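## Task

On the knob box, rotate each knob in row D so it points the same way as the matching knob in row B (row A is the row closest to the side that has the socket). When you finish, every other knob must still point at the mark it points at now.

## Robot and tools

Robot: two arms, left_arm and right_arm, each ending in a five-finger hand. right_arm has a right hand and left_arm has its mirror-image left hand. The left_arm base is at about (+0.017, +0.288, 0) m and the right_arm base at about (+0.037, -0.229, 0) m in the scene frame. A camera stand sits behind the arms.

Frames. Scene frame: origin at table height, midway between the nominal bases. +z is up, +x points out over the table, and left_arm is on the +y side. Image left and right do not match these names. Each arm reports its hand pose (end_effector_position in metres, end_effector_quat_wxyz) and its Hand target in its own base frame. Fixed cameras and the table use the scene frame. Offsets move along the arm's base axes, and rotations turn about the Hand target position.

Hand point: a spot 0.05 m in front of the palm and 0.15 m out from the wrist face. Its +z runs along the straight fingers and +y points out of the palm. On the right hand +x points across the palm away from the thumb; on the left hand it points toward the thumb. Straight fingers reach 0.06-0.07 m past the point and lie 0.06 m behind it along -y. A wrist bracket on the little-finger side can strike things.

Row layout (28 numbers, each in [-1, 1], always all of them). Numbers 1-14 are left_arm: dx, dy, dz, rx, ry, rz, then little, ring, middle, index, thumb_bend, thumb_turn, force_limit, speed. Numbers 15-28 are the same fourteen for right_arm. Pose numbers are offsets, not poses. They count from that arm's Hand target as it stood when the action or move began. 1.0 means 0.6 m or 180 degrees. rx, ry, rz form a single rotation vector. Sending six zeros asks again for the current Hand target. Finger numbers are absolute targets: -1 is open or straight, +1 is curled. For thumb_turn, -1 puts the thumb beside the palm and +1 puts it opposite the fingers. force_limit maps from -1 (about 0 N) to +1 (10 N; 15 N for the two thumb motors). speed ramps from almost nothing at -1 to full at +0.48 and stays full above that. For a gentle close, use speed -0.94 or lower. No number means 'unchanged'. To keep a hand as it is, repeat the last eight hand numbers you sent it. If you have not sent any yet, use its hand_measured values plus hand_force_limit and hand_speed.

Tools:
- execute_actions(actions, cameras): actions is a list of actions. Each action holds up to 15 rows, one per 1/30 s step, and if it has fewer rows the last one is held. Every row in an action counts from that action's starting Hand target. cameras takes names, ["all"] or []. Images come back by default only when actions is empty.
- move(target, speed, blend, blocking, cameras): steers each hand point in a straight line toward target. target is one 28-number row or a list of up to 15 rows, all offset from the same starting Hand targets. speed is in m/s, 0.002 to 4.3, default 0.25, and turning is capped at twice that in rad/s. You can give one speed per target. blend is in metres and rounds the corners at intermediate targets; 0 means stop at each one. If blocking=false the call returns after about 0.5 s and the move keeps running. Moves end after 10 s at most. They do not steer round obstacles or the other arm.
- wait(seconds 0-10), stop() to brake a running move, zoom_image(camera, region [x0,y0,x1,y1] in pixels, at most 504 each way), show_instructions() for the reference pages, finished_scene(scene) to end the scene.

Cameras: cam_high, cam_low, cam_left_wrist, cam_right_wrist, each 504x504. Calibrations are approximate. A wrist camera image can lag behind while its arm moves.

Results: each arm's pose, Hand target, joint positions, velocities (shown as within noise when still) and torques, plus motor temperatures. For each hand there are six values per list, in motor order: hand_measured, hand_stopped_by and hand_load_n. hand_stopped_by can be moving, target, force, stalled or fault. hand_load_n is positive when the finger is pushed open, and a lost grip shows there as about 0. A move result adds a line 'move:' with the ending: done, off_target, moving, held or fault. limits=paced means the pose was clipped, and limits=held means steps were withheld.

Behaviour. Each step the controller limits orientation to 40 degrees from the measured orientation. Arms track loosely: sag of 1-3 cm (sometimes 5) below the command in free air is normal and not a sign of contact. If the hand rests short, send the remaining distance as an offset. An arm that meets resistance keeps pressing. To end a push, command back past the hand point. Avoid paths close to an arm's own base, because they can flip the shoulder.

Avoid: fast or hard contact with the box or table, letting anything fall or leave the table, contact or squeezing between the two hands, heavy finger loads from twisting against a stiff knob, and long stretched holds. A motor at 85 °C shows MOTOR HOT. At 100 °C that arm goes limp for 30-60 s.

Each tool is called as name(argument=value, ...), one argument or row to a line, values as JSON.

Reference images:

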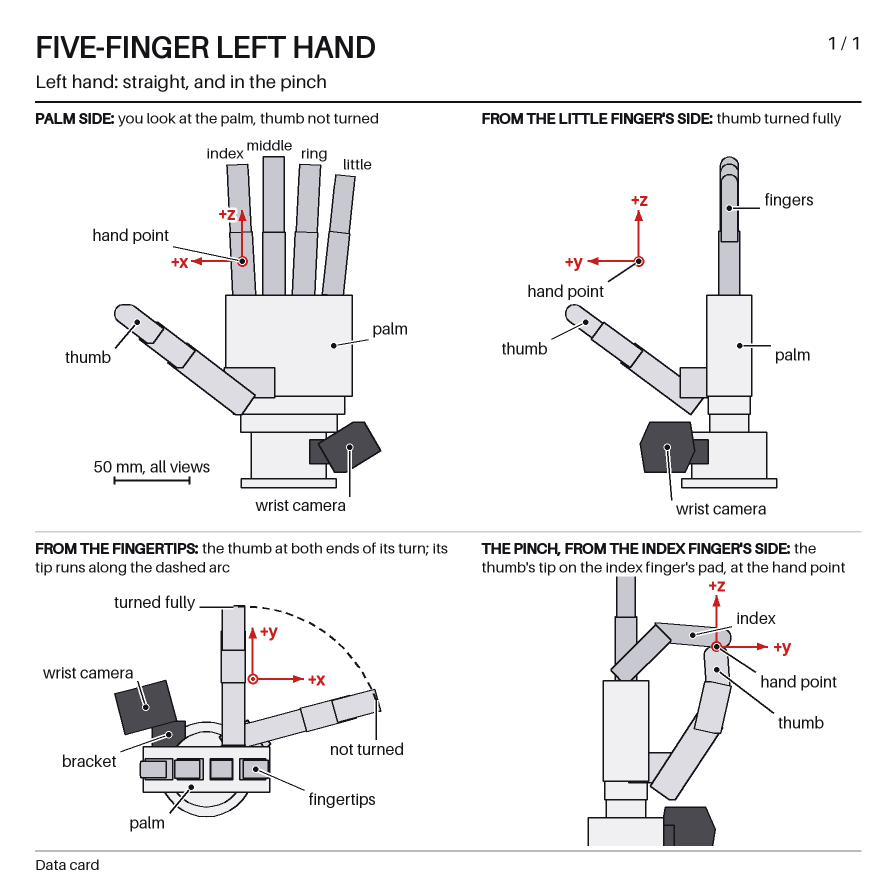

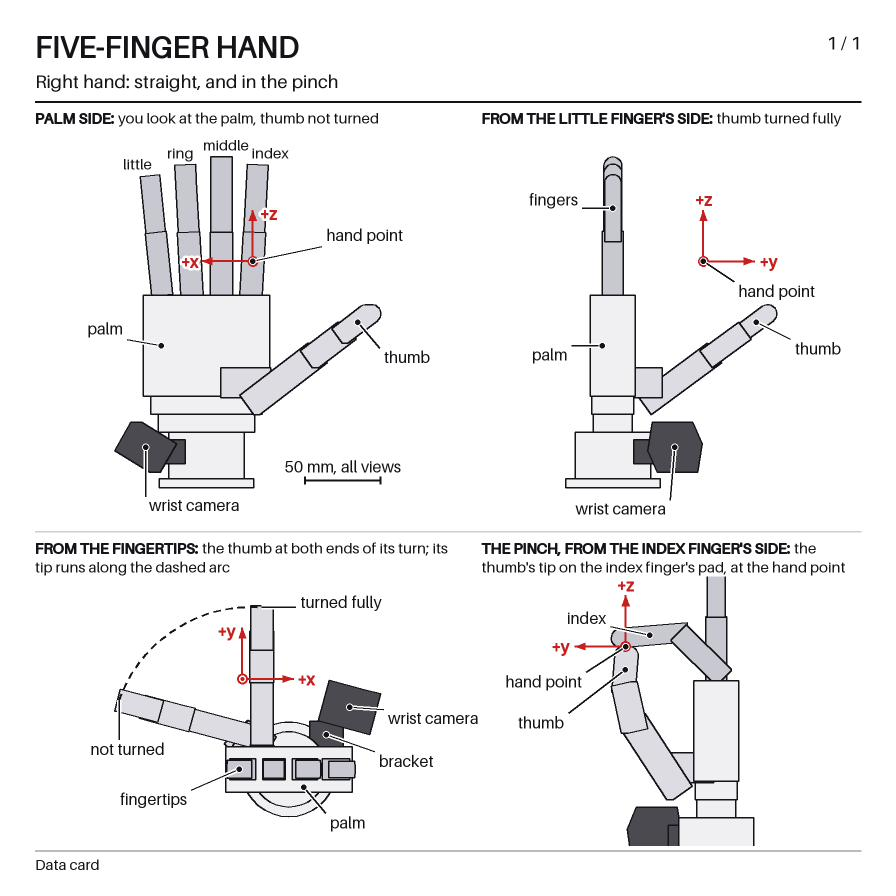

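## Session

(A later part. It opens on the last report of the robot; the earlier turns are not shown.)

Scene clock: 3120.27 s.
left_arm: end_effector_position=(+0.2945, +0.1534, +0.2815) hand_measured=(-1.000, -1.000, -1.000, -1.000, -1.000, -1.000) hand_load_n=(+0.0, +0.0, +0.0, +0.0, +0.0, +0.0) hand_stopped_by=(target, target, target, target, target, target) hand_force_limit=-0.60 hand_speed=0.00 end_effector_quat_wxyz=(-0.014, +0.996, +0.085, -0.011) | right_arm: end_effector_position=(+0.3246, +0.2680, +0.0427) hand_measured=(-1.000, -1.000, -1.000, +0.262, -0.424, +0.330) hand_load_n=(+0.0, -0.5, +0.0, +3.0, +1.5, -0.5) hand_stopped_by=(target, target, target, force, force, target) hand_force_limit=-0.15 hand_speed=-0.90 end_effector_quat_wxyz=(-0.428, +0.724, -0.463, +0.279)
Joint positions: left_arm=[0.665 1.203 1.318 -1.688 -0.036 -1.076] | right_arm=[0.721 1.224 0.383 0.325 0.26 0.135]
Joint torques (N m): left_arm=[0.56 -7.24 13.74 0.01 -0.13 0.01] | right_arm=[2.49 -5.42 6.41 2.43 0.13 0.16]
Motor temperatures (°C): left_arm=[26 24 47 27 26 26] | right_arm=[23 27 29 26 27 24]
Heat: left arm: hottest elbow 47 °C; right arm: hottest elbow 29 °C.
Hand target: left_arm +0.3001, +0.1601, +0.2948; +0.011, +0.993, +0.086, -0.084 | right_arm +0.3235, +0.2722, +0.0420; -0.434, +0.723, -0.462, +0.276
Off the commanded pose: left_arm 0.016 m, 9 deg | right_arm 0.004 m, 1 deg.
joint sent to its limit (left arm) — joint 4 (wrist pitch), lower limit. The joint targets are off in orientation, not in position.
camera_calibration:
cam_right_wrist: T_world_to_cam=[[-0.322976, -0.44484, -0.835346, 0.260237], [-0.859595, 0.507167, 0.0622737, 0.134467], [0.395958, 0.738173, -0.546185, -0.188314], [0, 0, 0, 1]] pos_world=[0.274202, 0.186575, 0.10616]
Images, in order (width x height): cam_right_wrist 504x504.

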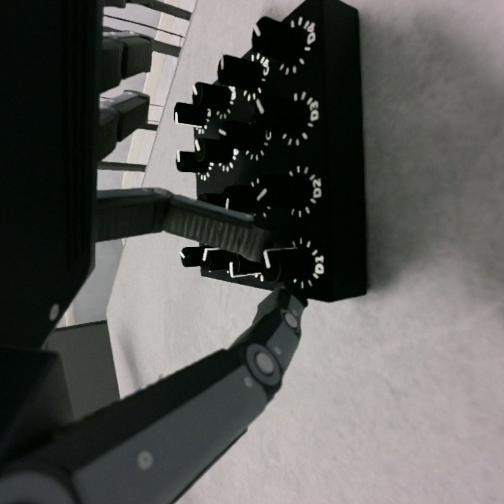

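move(
  target=[
    [0,0,0,0,0,0,-1,-1,-1,-1,-1,-1,-0.6,0,0,0,0,0,0,0,-1,-1,-1,0.17,-0.478,0.33,-0.25,-0.5],
    [0,0,0,0,0,0,-1,-1,-1,-1,-1,-1,-0.6,0,-0.0035,0.01,0.03,0,0,0,-1,-1,-1,0.17,-0.478,0.33,-0.25,-0.5],
    [0,0,0,0,0,0,-1,-1,-1,-1,-1,-1,-0.6,0,-0.0035,0.0045,0.0,0,0,0,-1,-1,-1,0.17,-0.478,0.62,-0.25,-0.5],
  ],
  speed=0.1,
  cameras=["cam_right_wrist"],
)

zoom_image(
  camera="cam_right_wrist",
  region=[230, 190, 350, 310],
)

Scene clock: 3151.73 s.
left_arm: end_effector_position=(+0.2945, +0.1534, +0.2815) hand_measured=(-1.000, -1.000, -1.000, -1.000, -1.000, -1.000) hand_load_n=(+0.0, +0.0, +0.0, +0.0, +0.0, +0.0) hand_stopped_by=(target, target, target, target, target, target) hand_force_limit=-0.60 hand_speed=0.00 end_effector_quat_wxyz=(-0.014, +0.996, +0.085, -0.011) | right_arm: end_effector_position=(+0.3223, +0.2706, +0.0426) hand_measured=(-1.000, -1.000, -1.000, +0.170, -0.478, +0.620) hand_load_n=(+0.0, +0.0, +0.0, +0.0, +0.0, +0.0) hand_stopped_by=(target, target, target, target, target, target) hand_force_limit=-0.25 hand_speed=-0.50 end_effector_quat_wxyz=(-0.428, +0.724, -0.463, +0.279)
Joint positions: left_arm=[0.665 1.203 1.318 -1.688 -0.036 -1.076] | right_arm=[0.734 1.224 0.383 0.324 0.271 0.142]
Joint torques (N m): left_arm=[0.5 -7.24 13.72 -0.01 -0.12 0.02] | right_arm=[2.37 -5.01 6.52 2.37 0.1 0.14]
Heat: left arm: hottest elbow 47 °C; right arm: hottest elbow 28 °C.
Hand target: left_arm +0.3001, +0.1601, +0.2948; +0.011, +0.993, +0.086, -0.084 | right_arm +0.3215, +0.2749, +0.0419; -0.434, +0.723, -0.462, +0.277
Off the commanded pose: left_arm 0.016 m, 9 deg | right_arm 0.004 m, 1 deg.
joint sent to its limit (left arm) — joint 4 (wrist pitch), lower limit. The joint targets are off in orientation, not in position.
move: off_target (left_arm)
camera_calibration:
cam_right_wrist: T_world_to_cam=[[-0.322535, -0.445237, -0.835306, 0.260568], [-0.859705, 0.507052, 0.0616859, 0.131199], [0.396078, 0.738013, -0.546314, -0.189272], [0, 0, 0, 1]] pos_world=[0.271801, 0.189175, 0.106159]
Images, in order (width x height): cam_right_wrist 504x504.

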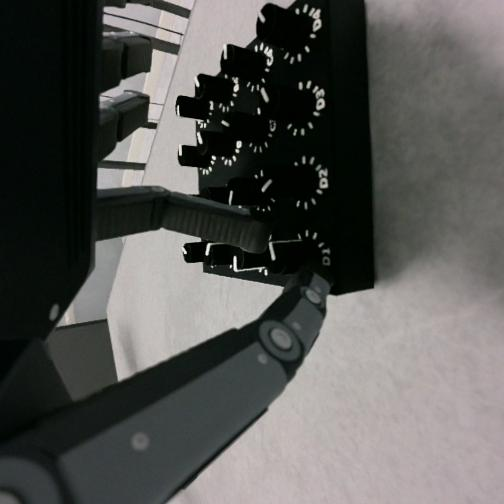

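Scaled by 4.200 from the camera's 504x504 image, which has a finer 720x720 frame.

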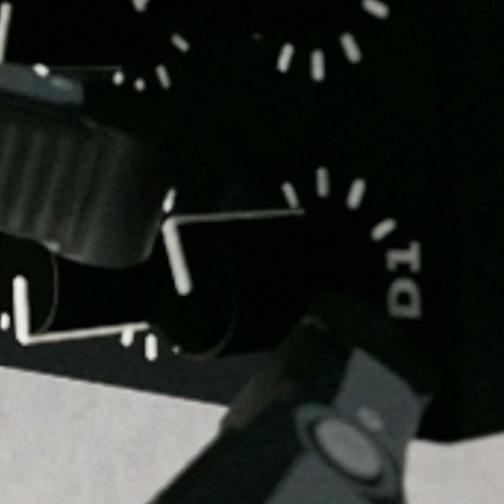

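execute_actions(
  actions=[
    [[0,0,0,0,0,0,-1,-1,-1,-1,-1,-1,-0.6,0,0,0,0,0,0,0,-1,-1,-1,0.40,-0.05,0.62,-0.15,-0.9]],
    [[0,0,0,0,0,0,-1,-1,-1,-1,-1,-1,-0.6,0,0,0,0,0,0,0,-1,-1,-1,0.40,-0.05,0.62,-0.15,-0.9]],
    [[0,0,0,0,0,0,-1,-1,-1,-1,-1,-1,-0.6,0,0,0,0,0,0,0,-1,-1,-1,0.40,-0.05,0.62,-0.15,-0.9]],
    [[0,0,0,0,0,0,-1,-1,-1,-1,-1,-1,-0.6,0,0,0,0,0,0,0,-1,-1,-1,0.40,-0.05,0.54,-0.15,-0.9]],
    [[0,0,0,0,0,0,-1,-1,-1,-1,-1,-1,-0.6,0,0,0,0,0,0,0,-1,-1,-1,0.40,-0.05,0.48,-0.15,-0.9]],
    [[0,0,0,0,0,0,-1,-1,-1,-1,-1,-1,-0.6,0,0,0,0,0,0,0,-1,-1,-1,0.40,-0.05,0.43,-0.15,-0.9]],
  ],
  cameras=["cam_right_wrist"],
)

zoom_image(
  camera="cam_right_wrist",
  region=[230, 190, 350, 310],
)

Scene clock: 3177.17 s.
left_arm: end_effector_position=(+0.2945, +0.1534, +0.2815) hand_measured=(-1.000, -1.000, -1.000, -1.000, -1.000, -1.000) hand_load_n=(+0.0, +0.0, +0.0, +0.0, +0.0, +0.0) hand_stopped_by=(target, target, target, target, target, target) hand_force_limit=-0.60 hand_speed=0.00 end_effector_quat_wxyz=(-0.014, +0.996, +0.085, -0.011) | right_arm: end_effector_position=(+0.3220, +0.2707, +0.0418) hand_measured=(-1.000, -1.000, -1.000, +0.270, -0.426, +0.430) hand_load_n=(+0.0, -0.5, +0.0, +6.5, +8.0, -1.5) hand_stopped_by=(target, target, target, force, force, target) hand_force_limit=-0.15 hand_speed=-0.90 end_effector_quat_wxyz=(-0.428, +0.725, -0.462, +0.279)
Joint positions: left_arm=[0.665 1.203 1.318 -1.688 -0.036 -1.076] | right_arm=[0.734 1.226 0.383 0.324 0.269 0.142]
Joint torques (N m): left_arm=[0.5 -7.3 13.75 -0.01 -0.12 0.01] | right_arm=[2.43 -5.07 6.38 2.41 0.18 0.14]
Heat: left arm: hottest elbow 47 °C; right arm: hottest elbow 28 °C.
Hand target: left_arm +0.3001, +0.1601, +0.2948; +0.011, +0.993, +0.086, -0.084 | right_arm +0.3215, +0.2749, +0.0420; -0.434, +0.723, -0.462, +0.277
Off the commanded pose: left_arm 0.016 m, 9 deg | right_arm 0.004 m, 1 deg.
joint sent to its limit (left arm) — joint 4 (wrist pitch), lower limit. The joint targets are off in orientation, not in position.
camera_calibration:
cam_right_wrist: T_world_to_cam=[[-0.323528, -0.446246, -0.834382, 0.260434], [-0.860263, 0.505947, 0.0629719, 0.131363], [0.394052, 0.738162, -0.547577, -0.189145], [0, 0, 0, 1]] pos_world=[0.271798, 0.189375, 0.105458]
Images, in order (width x height): cam_right_wrist 504x504.

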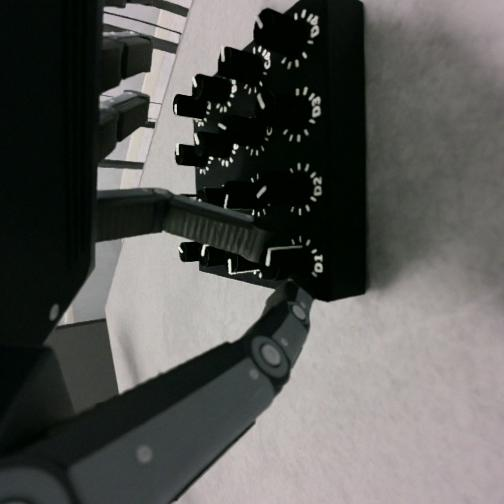

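Scaled by 4.200 from the camera's 504x504 image, which has a finer 720x720 frame.

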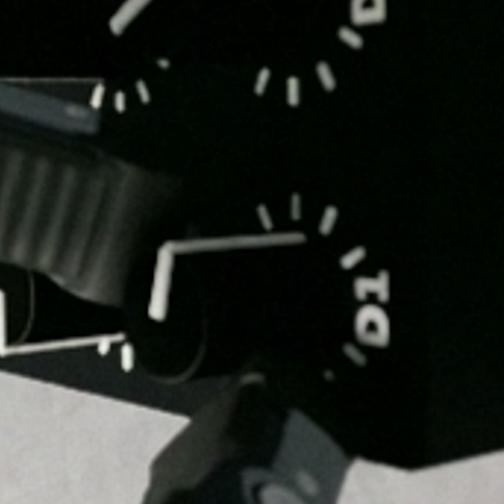

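execute_actions(
  actions=[
    [[0,0,0,0,0,0,-1,-1,-1,-1,-1,-1,-0.6,0,0,0,0,0,0,0,-1,-1,-1,0.40,-0.05,0.39,-0.15,-0.9]],
    [[0,0,0,0,0,0,-1,-1,-1,-1,-1,-1,-0.6,0,0,0,0,0,0,0,-1,-1,-1,0.40,-0.05,0.355,-0.15,-0.9]],
  ],
  cameras=["cam_right_wrist"],
)

zoom_image(
  camera="cam_right_wrist",
  region=[230, 190, 350, 310],
)

Scene clock: 3195.63 s.
left_arm: end_effector_position=(+0.2945, +0.1534, +0.2815) hand_measured=(-1.000, -1.000, -1.000, -1.000, -1.000, -1.000) hand_load_n=(+0.5, +0.0, +0.0, -0.5, +0.0, +0.0) hand_stopped_by=(target, target, target, target, target, target) hand_force_limit=-0.60 hand_speed=0.00 end_effector_quat_wxyz=(-0.014, +0.996, +0.085, -0.011) | right_arm: end_effector_position=(+0.3220, +0.2707, +0.0418) hand_measured=(-1.000, -1.000, -1.000, +0.270, -0.426, +0.354) hand_load_n=(+0.0, +0.0, +0.0, +5.5, +5.5, -0.5) hand_stopped_by=(target, target, target, force, force, target) hand_force_limit=-0.15 hand_speed=-0.90 end_effector_quat_wxyz=(-0.428, +0.725, -0.462, +0.279)
Joint positions: left_arm=[0.665 1.203 1.318 -1.688 -0.036 -1.076] | right_arm=[0.734 1.226 0.383 0.324 0.269 0.142]
Joint torques (N m): left_arm=[0.56 -7.24 13.74 -0.01 -0.12 0.01] | right_arm=[2.02 -5.19 6.45 2.48 0.18 0.15]
Heat: left arm: hottest elbow 47 °C; right arm: hottest elbow 28 °C.
Hand target: left_arm +0.3001, +0.1601, +0.2948; +0.011, +0.993, +0.086, -0.084 | right_arm +0.3215, +0.2749, +0.0420; -0.434, +0.723, -0.462, +0.277
Off the commanded pose: left_arm 0.016 m, 9 deg | right_arm 0.004 m, 1 deg.
joint sent to its limit (left arm) — joint 4 (wrist pitch), lower limit. The joint targets are off in orientation, not in position.
camera_calibration:
cam_right_wrist: T_world_to_cam=[[-0.323528, -0.446246, -0.834382, 0.260434], [-0.860263, 0.505947, 0.0629719, 0.131363], [0.394052, 0.738162, -0.547577, -0.189145], [0, 0, 0, 1]] pos_world=[0.271798, 0.189375, 0.105458]
Images, in order (width x height): cam_right_wrist 504x504.

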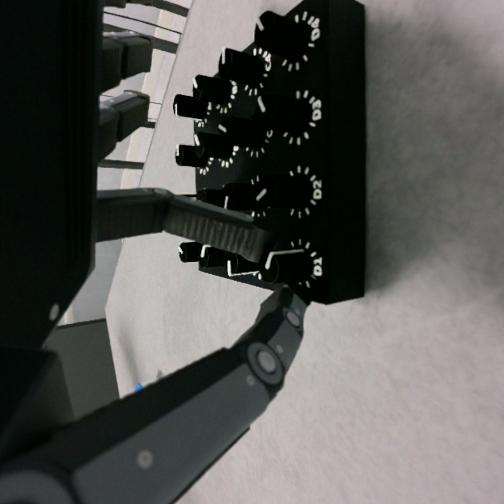

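Scaled by 4.200 from the camera's 504x504 image, which has a finer 720x720 frame.

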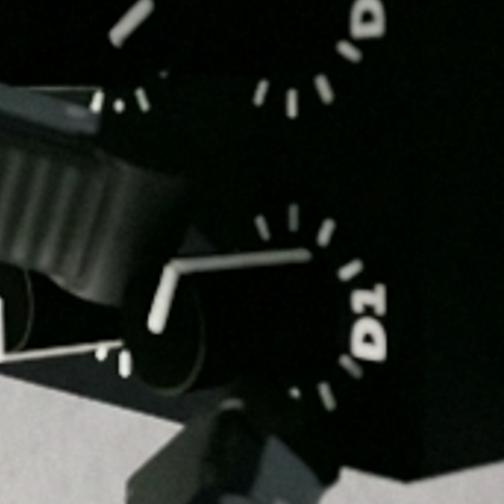

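execute_actions(
  actions=[
    [[0,0,0,0,0,0,-1,-1,-1,-1,-1,-1,-0.6,0,0,0,0,0,0,0,-1,-1,-1,0.40,-0.05,0.315,-0.15,-0.9]],
  ],
  cameras=["cam_right_wrist"],
)

zoom_image(
  camera="cam_right_wrist",
  region=[230, 190, 350, 310],
)

Scene clock: 3214.27 s.
left_arm: end_effector_position=(+0.2945, +0.1534, +0.2815) hand_measured=(-1.000, -1.000, -1.000, -1.000, -1.000, -1.000) hand_load_n=(+0.0, +0.0, +0.0, +0.0, +0.0, +0.0) hand_stopped_by=(target, target, target, target, target, target) hand_force_limit=-0.60 hand_speed=0.00 end_effector_quat_wxyz=(-0.014, +0.996, +0.085, -0.011) | right_arm: end_effector_position=(+0.3220, +0.2707, +0.0418) hand_measured=(-1.000, -1.000, -1.000, +0.270, -0.424, +0.314) hand_load_n=(+0.0, +0.0, +0.0, +3.5, +2.0, +0.0) hand_stopped_by=(target, target, target, force, force, target) hand_force_limit=-0.15 hand_speed=-0.90 end_effector_quat_wxyz=(-0.428, +0.725, -0.462, +0.279)
Joint positions: left_arm=[0.665 1.203 1.318 -1.688 -0.036 -1.076] | right_arm=[0.734 1.226 0.383 0.324 0.269 0.142]
Joint torques (N m): left_arm=[0.56 -7.3 13.71 0.01 -0.12 0.01] | right_arm=[2.43 -5.36 6.43 2.48 0.18 0.14]
Heat: left arm: hottest elbow 47 °C; right arm: hottest elbow 28 °C.
Hand target: left_arm +0.3001, +0.1601, +0.2948; +0.011, +0.993, +0.086, -0.084 | right_arm +0.3215, +0.2749, +0.0420; -0.434, +0.723, -0.462, +0.277
Off the commanded pose: left_arm 0.016 m, 9 deg | right_arm 0.004 m, 1 deg.
joint sent to its limit (left arm) — joint 4 (wrist pitch), lower limit. The joint targets are off in orientation, not in position.
camera_calibration:
cam_right_wrist: T_world_to_cam=[[-0.323528, -0.446246, -0.834382, 0.260434], [-0.860263, 0.505947, 0.0629719, 0.131363], [0.394052, 0.738162, -0.547577, -0.189145], [0, 0, 0, 1]] pos_world=[0.271798, 0.189375, 0.105458]
Images, in order (width x height): cam_right_wrist 504x504.

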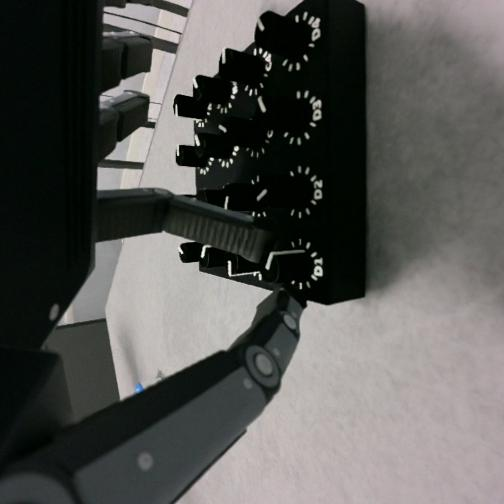

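Scaled by 4.200 from the camera's 504x504 image, which has a finer 720x720 frame.

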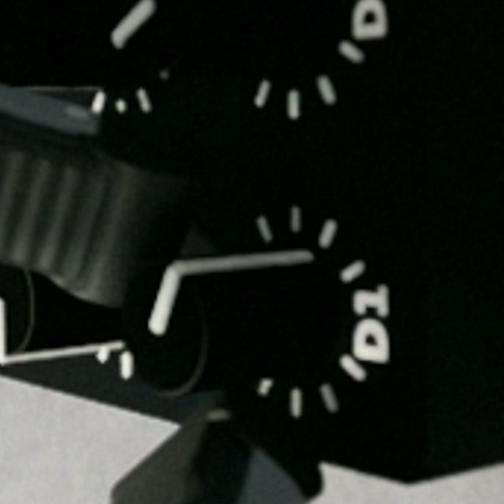

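execute_actions(
  actions=[
    [[0,0,0,0,0,0,-1,-1,-1,-1,-1,-1,-0.6,0,0,0,0,0,0,0,-1,-1,-1,0.17,-0.478,0.315,-0.15,-0.5]],
    [[0,0,0,0,0,0,-1,-1,-1,-1,-1,-1,-0.6,0,0,0,0,0,0,0,-1,-1,-1,0.17,-0.478,0.52,-0.15,-0.5]],
    [[0,0,0,0,0,0,-1,-1,-1,-1,-1,-1,-0.6,0,0,0,0,0,0,0,-1,-1,-1,0.17,-0.478,0.52,-0.15,-0.5]],
    [[0,0,0,0,0,0,-1,-1,-1,-1,-1,-1,-0.6,0,0,0,0,0,0,0,-1,-1,-1,0.40,-0.05,0.52,-0.15,-0.9]],
    [[0,0,0,0,0,0,-1,-1,-1,-1,-1,-1,-0.6,0,0,0,0,0,0,0,-1,-1,-1,0.40,-0.05,0.52,-0.15,-0.9]],
    [[0,0,0,0,0,0,-1,-1,-1,-1,-1,-1,-0.6,0,0,0,0,0,0,0,-1,-1,-1,0.40,-0.05,0.52,-0.15,-0.9]],
  ],
  cameras=["cam_right_wrist"],
)

zoom_image(
  camera="cam_right_wrist",
  region=[230, 190, 350, 310],
)

Scene clock: 3233.20 s.
left_arm: end_effector_position=(+0.2945, +0.1534, +0.2815) hand_measured=(-1.000, -1.000, -1.000, -1.000, -1.000, -1.000) hand_load_n=(+0.0, +0.0, +0.0, +0.0, +0.0, +0.0) hand_stopped_by=(target, target, target, target, target, target) hand_force_limit=-0.60 hand_speed=0.00 end_effector_quat_wxyz=(-0.014, +0.996, +0.085, -0.011) | right_arm: end_effector_position=(+0.3218, +0.2709, +0.0417) hand_measured=(-1.000, -1.000, -1.000, +0.260, -0.426, +0.520) hand_load_n=(+0.0, +0.0, +0.0, +6.5, +7.0, +0.0) hand_stopped_by=(target, target, target, force, force, target) hand_force_limit=-0.15 hand_speed=-0.90 end_effector_quat_wxyz=(-0.428, +0.725, -0.462, +0.278)
Joint positions: left_arm=[0.665 1.203 1.318 -1.688 -0.036 -1.076] | right_arm=[0.734 1.227 0.383 0.324 0.268 0.142]
Joint torques (N m): left_arm=[0.5 -7.24 13.72 0.02 -0.13 0.02] | right_arm=[2.2 -5.48 6.39 2.32 0.22 0.14]
Heat: left arm: hottest elbow 47 °C; right arm: hottest elbow 28 °C.
Hand target: left_arm +0.3001, +0.1601, +0.2948; +0.011, +0.993, +0.086, -0.084 | right_arm +0.3214, +0.2749, +0.0419; -0.434, +0.723, -0.462, +0.276
Off the commanded pose: left_arm 0.016 m, 9 deg | right_arm 0.004 m, 1 deg.
joint sent to its limit (left arm) — joint 4 (wrist pitch), lower limit. The joint targets are off in orientation, not in position.
camera_calibration:
cam_right_wrist: T_world_to_cam=[[-0.323418, -0.446172, -0.834465, 0.260443], [-0.860713, 0.505113, 0.0635165, 0.131533], [0.39316, 0.738777, -0.547388, -0.189111], [0, 0, 0, 1]] pos_world=[0.271795, 0.189474, 0.105459]
Images, in order (width x height): cam_right_wrist 504x504.

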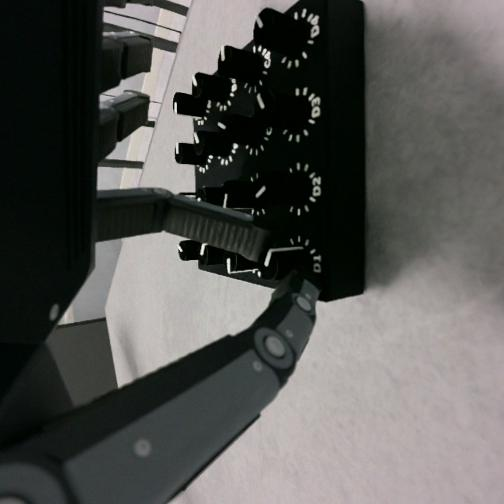

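Scaled by 4.200 from the camera's 504x504 image, which has a finer 720x720 frame.

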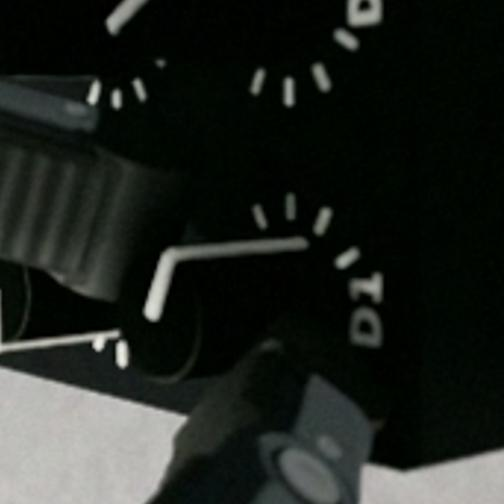

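execute_actions(
  actions=[
    [[0,0,0,0,0,0,-1,-1,-1,-1,-1,-1,-0.6,0,0,0,0,0,0,0,-1,-1,-1,0.40,-0.05,0.478,-0.15,-0.9]],
  ],
  cameras=["cam_right_wrist"],
)

zoom_image(
  camera="cam_right_wrist",
  region=[230, 190, 350, 310],
)

Scene clock: 3262.20 s.
left_arm: end_effector_position=(+0.2945, +0.1534, +0.2815) hand_measured=(-1.000, -1.000, -1.000, -1.000, -1.000, -1.000) hand_load_n=(+0.0, +0.0, +0.0, -0.5, +0.0, +0.0) hand_stopped_by=(target, target, target, target, target, target) hand_force_limit=-0.60 hand_speed=0.00 end_effector_quat_wxyz=(-0.014, +0.996, +0.085, -0.011) | right_arm: end_effector_position=(+0.3218, +0.2709, +0.0417) hand_measured=(-1.000, -1.000, -1.000, +0.260, -0.426, +0.478) hand_load_n=(+0.0, +0.0, +0.0, +6.5, +7.5, -2.0) hand_stopped_by=(target, target, target, force, force, target) hand_force_limit=-0.15 hand_speed=-0.90 end_effector_quat_wxyz=(-0.428, +0.725, -0.462, +0.278)
Joint positions: left_arm=[0.665 1.203 1.318 -1.688 -0.036 -1.076] | right_arm=[0.734 1.227 0.383 0.324 0.268 0.142]
Joint torques (N m): left_arm=[0.5 -7.18 13.74 -0.01 -0.12 0.01] | right_arm=[2.49 -5.48 6.46 2.37 0.21 0.17]
Heat: left arm: hottest elbow 47 °C; right arm: hottest elbow 28 °C.
Hand target: left_arm +0.3001, +0.1601, +0.2948; +0.011, +0.993, +0.086, -0.084 | right_arm +0.3214, +0.2749, +0.0419; -0.434, +0.723, -0.462, +0.276
Off the commanded pose: left_arm 0.016 m, 9 deg | right_arm 0.004 m, 1 deg.
joint sent to its limit (left arm) — joint 4 (wrist pitch), lower limit. The joint targets are off in orientation, not in position.
camera_calibration:
cam_right_wrist: T_world_to_cam=[[-0.323418, -0.446172, -0.834465, 0.260443], [-0.860713, 0.505113, 0.0635165, 0.131533], [0.39316, 0.738777, -0.547388, -0.189111], [0, 0, 0, 1]] pos_world=[0.271795, 0.189474, 0.105459]
Images, in order (width x height): cam_right_wrist 504x504.

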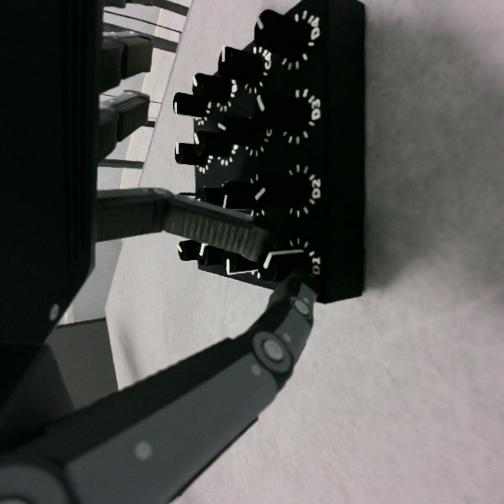

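Scaled by 4.200 from the camera's 504x504 image, which has a finer 720x720 frame.

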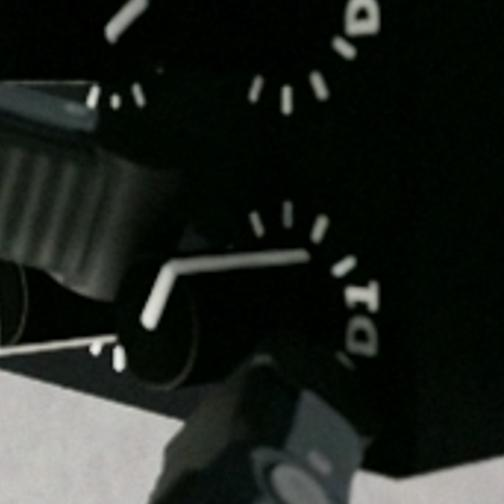

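move(
  target=[
    [0,0,0,0,0,0,-1,-1,-1,-1,-1,-1,-0.6,0,0,0,0,0,0,0,-1,-1,-1,0.16,-0.49,0.478,-0.25,-0.8],
    [0,0,0,0,0,0,-1,-1,-1,-1,-1,-1,-0.6,0,0.008,0.004,0.04,0,0,0,-1,-1,-1,0.16,-0.49,0.478,-0.25,-0.5],
    [0,0,0,0,0,0,-1,-1,-1,-1,-1,-1,-0.6,0,0.01,0.004,0.15,0,0,0,-1,-1,-1,0.16,-0.49,0.478,-0.25,-0.5],
  ],
  speed=0.12,
  cameras=["cam_right_wrist"],
)

zoom_image(
  camera="cam_right_wrist",
  region=[320, 180, 400, 260],
)

zoom_image(
  camera="cam_right_wrist",
  region=[320, 120, 400, 200],
)

Scene clock: 3293.17 s.
left_arm: end_effector_position=(+0.2945, +0.1534, +0.2815) hand_measured=(-1.000, -1.000, -1.000, -1.000, -1.000, -1.000) hand_load_n=(+0.0, +0.0, +0.0, +0.0, +0.0, +0.0) hand_stopped_by=(target, target, target, target, target, target) hand_force_limit=-0.60 hand_speed=0.00 end_effector_quat_wxyz=(-0.014, +0.996, +0.085, -0.011) | right_arm: end_effector_position=(+0.3128, +0.2638, +0.1024) hand_measured=(-1.000, -1.000, -1.000, +0.160, -0.490, +0.478) hand_load_n=(+0.0, +0.0, -0.5, +0.0, +0.0, +0.0) hand_stopped_by=(target, target, target, target, target, target) hand_force_limit=-0.25 hand_speed=-0.50 end_effector_quat_wxyz=(-0.412, +0.736, -0.464, +0.272)
Joint positions: left_arm=[0.665 1.203 1.318 -1.688 -0.036 -1.076] | right_arm=[0.734 1.013 0.48 -0.028 0.264 0.142]
Joint torques (N m): left_arm=[0.44 -7.3 13.72 -0.01 -0.12 0.01] | right_arm=[1.73 -5.3 11.95 1.46 0.12 0.12]
Heat: left arm: hottest elbow 47 °C; right arm: hottest elbow 28 °C.
Hand target: left_arm +0.3001, +0.1601, +0.2948; +0.011, +0.993, +0.086, -0.084 | right_arm +0.3275, +0.2773, +0.1321; -0.434, +0.723, -0.462, +0.277
Off the commanded pose: left_arm 0.016 m, 9 deg | right_arm 0.036 m, 3 deg.
joint sent to its limit (left arm) — joint 4 (wrist pitch), lower limit. The joint targets are off in orientation, not in position.
move: off_target (left_arm, right_arm); target 2's new numbers were sent with right_arm's hand 0.029 m and 3 deg from that target
camera_calibration:
cam_right_wrist: T_world_to_cam=[[-0.348189, -0.468813, -0.811775, 0.316339], [-0.860276, 0.503822, 0.0780267, 0.12216], [0.37241, 0.725519, -0.578734, -0.133862], [0, 0, 0, 1]] pos_world=[0.265089, 0.183877, 0.169794]
Images, in order (width x height): cam_right_wrist 504x504.

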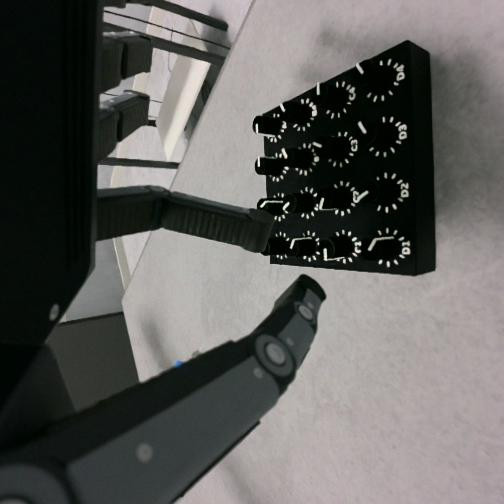

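Scaled by 6.300 from the camera's 504x504 image, which has a finer 720x720 frame.

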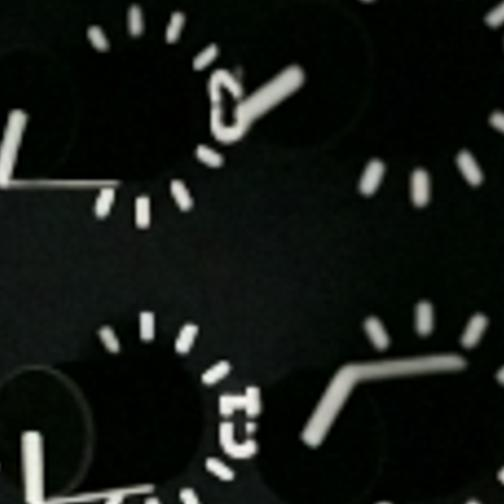

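Scaled by 6.300 from the camera's 504x504 image, which has a finer 720x720 frame.

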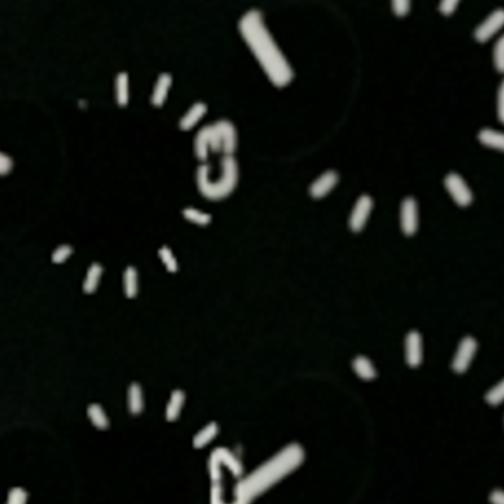

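move(
  target=[
    [0,0,0,0,0,0,-1,-1,-1,-1,-1,-1,-0.6,0,-0.05,-0.45,0.15,0,0,0,-1,-1,-1,0.16,-0.49,0.478,-0.25,-0.5],
    [0.1415,-0.55,0,0,0,0,-1,-1,-1,-1,-1,-1,-0.6,0,-0.05,-0.65,0.15,0,0,0,-1,-1,-1,0.16,-0.49,0.478,-0.25,-0.5],
    [0.1415,-0.592,-0.183,0,0,0,-1,-1,-1,-1,-1,-1,-0.6,0,-0.05,-0.65,0.15,0,0,0,-1,-1,-1,0.16,-0.49,0.478,-0.25,-0.5],
  ],
  speed=0.35,
  cameras=["cam_left_wrist", "cam_high"],
)

Scene clock: 3361.77 s.
left_arm: end_effector_position=(+0.3841, -0.1913, +0.1801) hand_measured=(-1.000, -1.000, -1.000, -1.000, -1.000, -1.000) hand_load_n=(+0.0, +0.0, +0.0, +0.0, -0.5, +0.0) hand_stopped_by=(target, target, target, target, target, target) hand_force_limit=-0.60 hand_speed=0.00 end_effector_quat_wxyz=(+0.008, +0.992, +0.085, -0.093) | right_arm: end_effector_position=(+0.2868, -0.0976, +0.1976) hand_measured=(-1.000, -1.000, -1.000, +0.160, -0.490, +0.478) hand_load_n=(+0.0, +0.0, +0.0, +0.0, +0.0, +0.0) hand_stopped_by=(target, target, target, target, target, target) hand_force_limit=-0.25 hand_speed=-0.50 end_effector_quat_wxyz=(-0.440, +0.719, -0.475, +0.253)
Joint positions: left_arm=[-0.331 1.433 1.261 -1.563 0.09 -2.066] | right_arm=[-0.828 0.934 0.759 -0.937 -1 -0.979]
Joint torques (N m): left_arm=[-0.62 -11.81 9.68 0.25 0.07 -0.18] | right_arm=[0.62 -3.9 12.78 0.62 -0.59 0]
Motor temperatures (°C): left_arm=[26 24 47 27 26 26] | right_arm=[23 27 36 26 27 24]
Heat: left arm: hottest elbow 47 °C; right arm: hottest elbow 36 °C.
Hand target: left_arm +0.3851, -0.1951, +0.1851; +0.011, +0.993, +0.086, -0.084 | right_arm +0.2975, -0.1126, +0.2220; -0.434, +0.723, -0.461, +0.276
Off the commanded pose: left_arm 0.006 m, 1 deg | right_arm 0.031 m, 3 deg.
move: off_target (right_arm)
camera_calibration:
cam_left_wrist: T_world_to_cam=[[0.0427587, 0.997749, -0.0516617, 0.179713], [0.963446, -0.0274904, 0.266488, -0.412184], [0.264468, -0.061168, -0.962453, 0.172701], [0, 0, 0, 1]] pos_world=[0.343759, -0.180075, 0.285343]
Images, in order (width x height): cam_high 504x504, cam_left_wrist 504x504.

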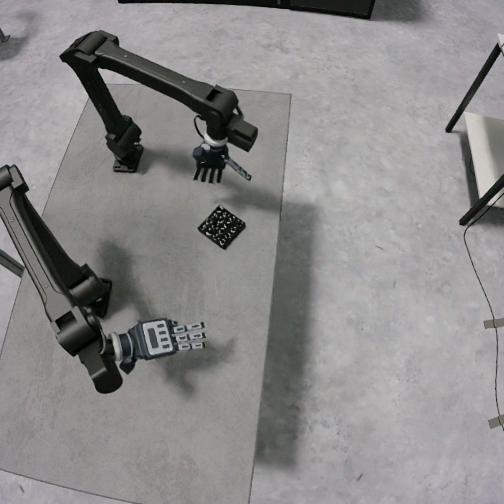

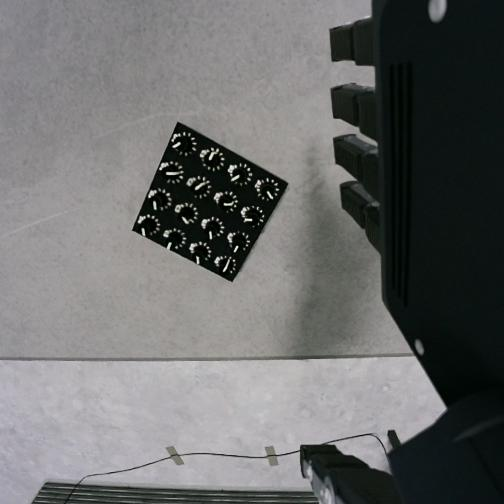

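zoom_image(
  camera="cam_left_wrist",
  region=[130, 120, 230, 220],
)

zoom_image(
  camera="cam_left_wrist",
  region=[190, 120, 290, 220],
)

zoom_image(
  camera="cam_left_wrist",
  region=[130, 190, 230, 290],
)

zoom_image(
  camera="cam_left_wrist",
  region=[180, 190, 280, 290],
)

Scaled by 5.040 from the camera's 504x504 image, which has a finer 720x720 frame.

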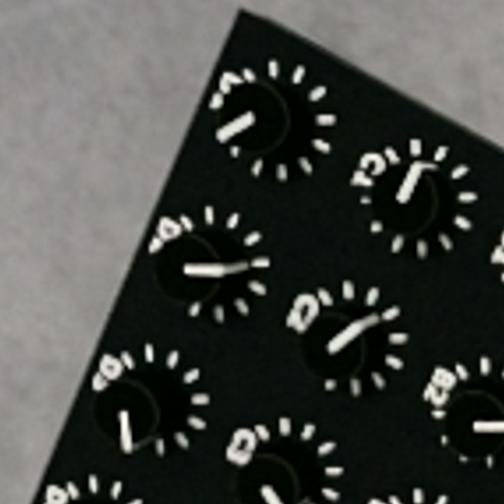

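Scaled by 5.040 from the camera's 504x504 image, which has a finer 720x720 frame.

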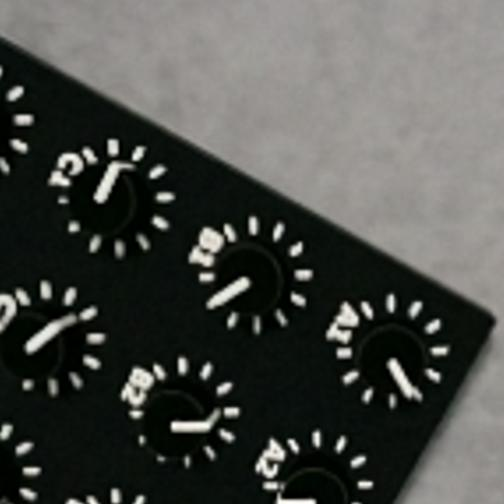

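Scaled by 5.040 from the camera's 504x504 image, which has a finer 720x720 frame.

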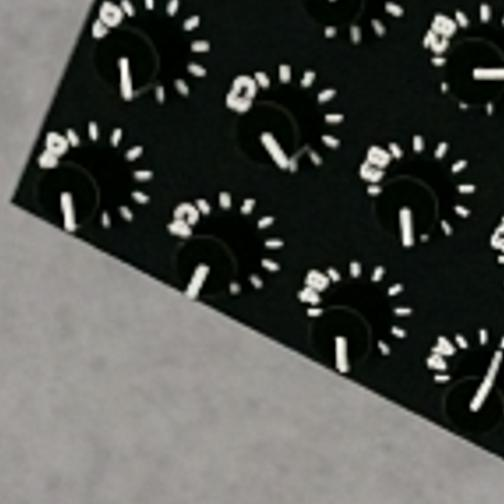

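Scaled by 5.040 from the camera's 504x504 image, which has a finer 720x720 frame.

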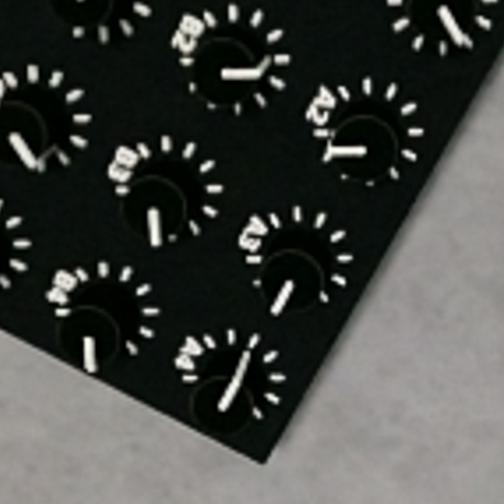

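zoom_image(
  camera="cam_left_wrist",
  region=[180, 170, 220, 210],
)

zoom_image(
  camera="cam_left_wrist",
  region=[155, 155, 195, 195],
)

zoom_image(
  camera="cam_left_wrist",
  region=[210, 185, 250, 225],
)

zoom_image(
  camera="cam_left_wrist",
  region=[165, 125, 205, 165],
)

Scaled by 12.600 from the camera's 504x504 image, which has a finer 720x720 frame.

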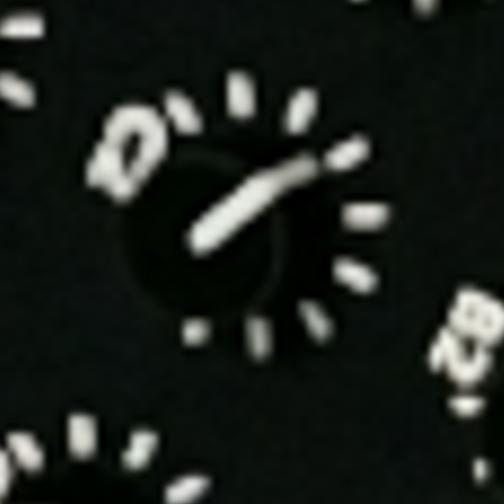

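Scaled by 12.600 from the camera's 504x504 image, which has a finer 720x720 frame.

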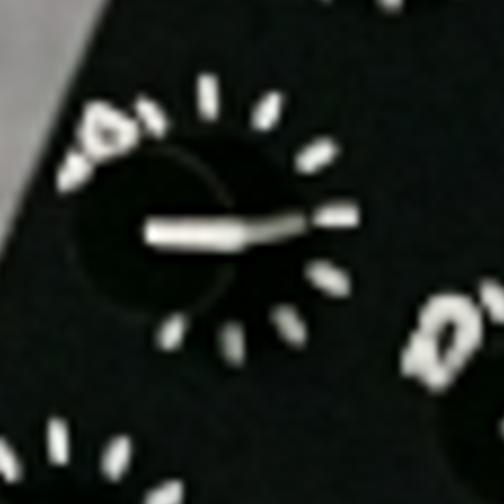

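Scaled by 12.600 from the camera's 504x504 image, which has a finer 720x720 frame.

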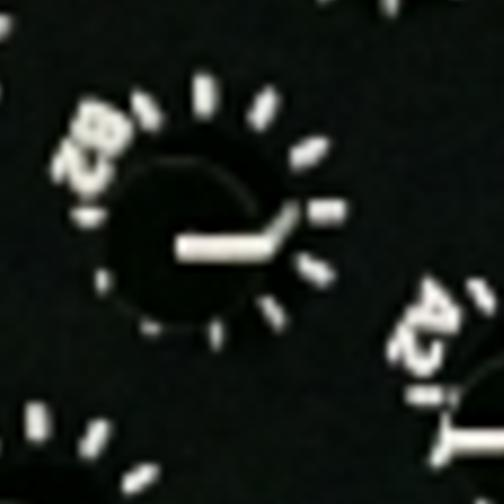

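Scaled by 12.600 from the camera's 504x504 image, which has a finer 720x720 frame.

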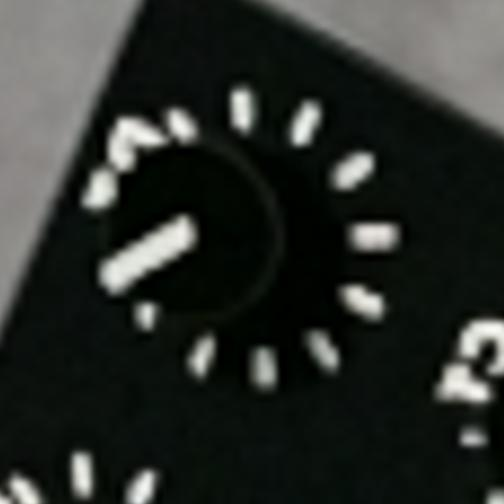

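move(
  target=[
    [0,0.3,0.183,0,0,0,-1,-1,-1,-1,-1,-1,-0.6,0,0.03,0.2,0.0,0,0,0,-1,-1,-1,0.17,-0.478,0.6,-0.25,-0.5],
    [-0.1415,0.592,0.183,0,0,0,-1,-1,-1,-1,-1,-1,-0.6,0,0.077,0.62,-0.1,0,0,0,-1,-1,-1,0.17,-0.478,0.6,-0.25,-0.5],
    [-0.1415,0.592,0.183,0,0,0,-1,-1,-1,-1,-1,-1,-0.6,0,0.077,0.647,-0.18,0,0,0,-1,-1,-1,0.17,-0.478,0.6,-0.25,-0.5],
    [-0.1415,0.592,0.183,0,0,0,-1,-1,-1,-1,-1,-1,-0.6,0,0.077,0.647,-0.2567,0,0,0,-1,-1,-1,0.17,-0.478,0.6,-0.25,-0.5],
  ],
  speed=[0.35, 0.35, 0.15, 0.12],
  cameras=["cam_right_wrist"],
)

zoom_image(
  camera="cam_right_wrist",
  region=[250, 180, 390, 320],
)

Scene clock: 3583.90 s.
left_arm: end_effector_position=(+0.2967, +0.1570, +0.2892) hand_measured=(-1.000, -1.000, -1.000, -1.000, -1.000, -1.000) hand_load_n=(+0.0, +0.0, +0.0, +0.0, +0.0, +0.0) hand_stopped_by=(target, target, target, target, target, target) hand_force_limit=-0.60 hand_speed=0.00 end_effector_quat_wxyz=(-0.020, +0.996, +0.087, -0.002) | right_arm: end_effector_position=(+0.3455, +0.2706, +0.0677) hand_measured=(-1.000, -1.000, -1.000, +0.170, -0.478, +0.600) hand_load_n=(+0.0, +0.0, +0.0, +0.0, +0.0, +0.0) hand_stopped_by=(target, target, target, target, target, target) hand_force_limit=-0.25 hand_speed=-0.50 end_effector_quat_wxyz=(-0.427, +0.726, -0.462, +0.279)
Joint positions: left_arm=[0.669 1.2 1.336 -1.687 -0.036 -1.076] | right_arm=[0.68 1.2 0.46 0.226 0.222 0.113]
Joint torques (N m): left_arm=[0.15 -6.89 12.21 -0.01 -0.11 0.01] | right_arm=[2.84 -5.89 6.72 2.5 0.29 0.19]
Heat: left arm: hottest elbow 43 °C; right arm: hottest elbow 38 °C.
Hand target: left_arm +0.3002, +0.1602, +0.2950; +0.011, +0.993, +0.086, -0.084 | right_arm +0.3437, +0.2754, +0.0678; -0.434, +0.723, -0.462, +0.276
Off the commanded pose: left_arm 0.007 m, 10 deg | right_arm 0.005 m, 1 deg.
joint sent to its limit (left arm) — joint 4 (wrist pitch), lower limit. The joint targets are off in orientation, not in position.
move: off_target (left_arm)
camera_calibration:
cam_right_wrist: T_world_to_cam=[[-0.323985, -0.448136, -0.833192, 0.29021], [-0.860537, 0.505512, 0.0627257, 0.150302], [0.393079, 0.737314, -0.549415, -0.183505], [0, 0, 0, 1]] pos_world=[0.295496, 0.189375, 0.131552]
Images, in order (width x height): cam_right_wrist 504x504.

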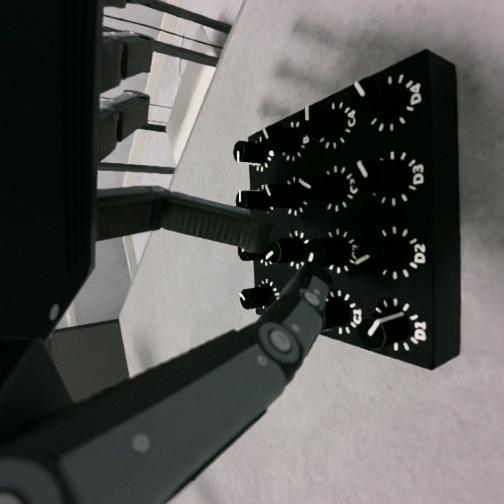

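Scaled by 3.600 from the camera's 504x504 image, which has a finer 720x720 frame.

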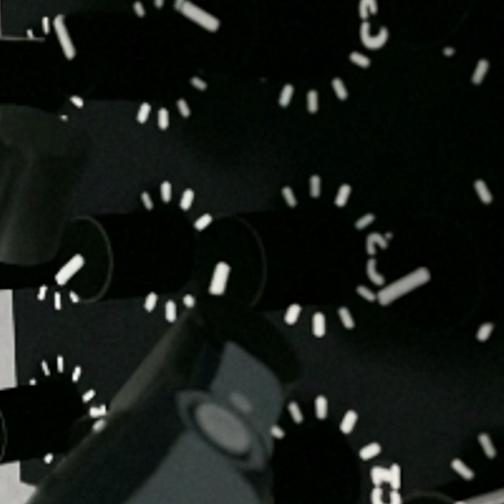

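move(
  target=[
    [0,0,0,0,0,0,-1,-1,-1,-1,-1,-1,-0.6,0,0.0017,0.0053,0.02,0,0,0,-1,-1,-1,0.18,-0.47,0.56,-0.25,-0.5],
    [0,0,0,0,0,0,-1,-1,-1,-1,-1,-1,-0.6,0,0.0017,0.0053,-0.0425,0,0,0,-1,-1,-1,0.18,-0.47,0.56,-0.25,-0.5],
  ],
  speed=0.1,
  cameras=["cam_right_wrist"],
)

zoom_image(
  camera="cam_right_wrist",
  region=[230, 190, 350, 310],
)

Scene clock: 3606.07 s.
left_arm: end_effector_position=(+0.2967, +0.1570, +0.2892) hand_measured=(-1.000, -1.000, -1.000, -1.000, -1.000, -1.000) hand_load_n=(+0.0, +0.0, +0.0, +0.5, +0.0, +0.0) hand_stopped_by=(target, target, target, target, target, target) hand_force_limit=-0.60 hand_speed=0.00 end_effector_quat_wxyz=(-0.020, +0.996, +0.087, -0.002) | right_arm: end_effector_position=(+0.3480, +0.2735, +0.0436) hand_measured=(-1.000, -1.000, -1.000, +0.180, -0.470, +0.560) hand_load_n=(+0.0, +0.0, +0.0, +0.0, +0.0, +0.0) hand_stopped_by=(target, target, target, target, target, target) hand_force_limit=-0.25 hand_speed=-0.50 end_effector_quat_wxyz=(-0.428, +0.724, -0.463, +0.279)
Joint positions: left_arm=[0.669 1.2 1.336 -1.687 -0.036 -1.076] | right_arm=[0.683 1.289 0.437 0.34 0.228 0.117]
Joint torques (N m): left_arm=[0.09 -7 12.19 0.01 -0.11 0.01] | right_arm=[2.61 -6.01 6.08 2.45 0.29 0.18]
Heat: left arm: hottest elbow 43 °C; right arm: hottest elbow 35 °C.
Hand target: left_arm +0.3002, +0.1602, +0.2950; +0.011, +0.993, +0.086, -0.084 | right_arm +0.3448, +0.2787, +0.0425; -0.434, +0.723, -0.462, +0.276
Off the commanded pose: left_arm 0.007 m, 10 deg | right_arm 0.006 m, 1 deg.
joint sent to its limit (left arm) — joint 4 (wrist pitch), lower limit. The joint targets are off in orientation, not in position.
move: off_target (left_arm)
camera_calibration:
cam_right_wrist: T_world_to_cam=[[-0.323562, -0.444572, -0.835263, 0.271153], [-0.859044, 0.508091, 0.0623413, 0.151339], [0.396674, 0.737699, -0.546306, -0.201332], [0, 0, 0, 1]] pos_world=[0.297605, 0.192175, 0.10706]
Images, in order (width x height): cam_right_wrist 504x504.

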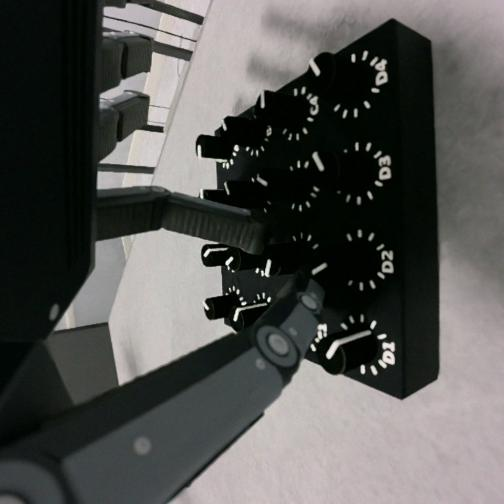

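Scaled by 4.200 from the camera's 504x504 image, which has a finer 720x720 frame.

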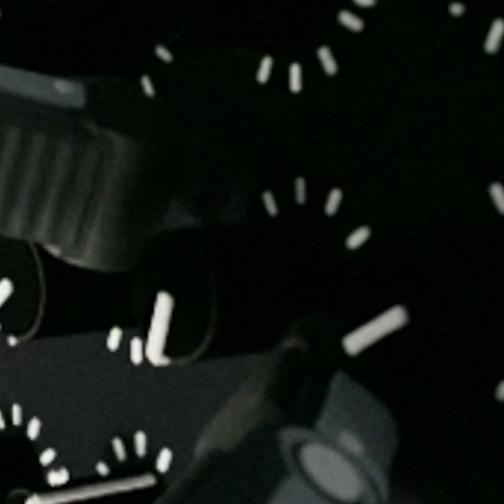

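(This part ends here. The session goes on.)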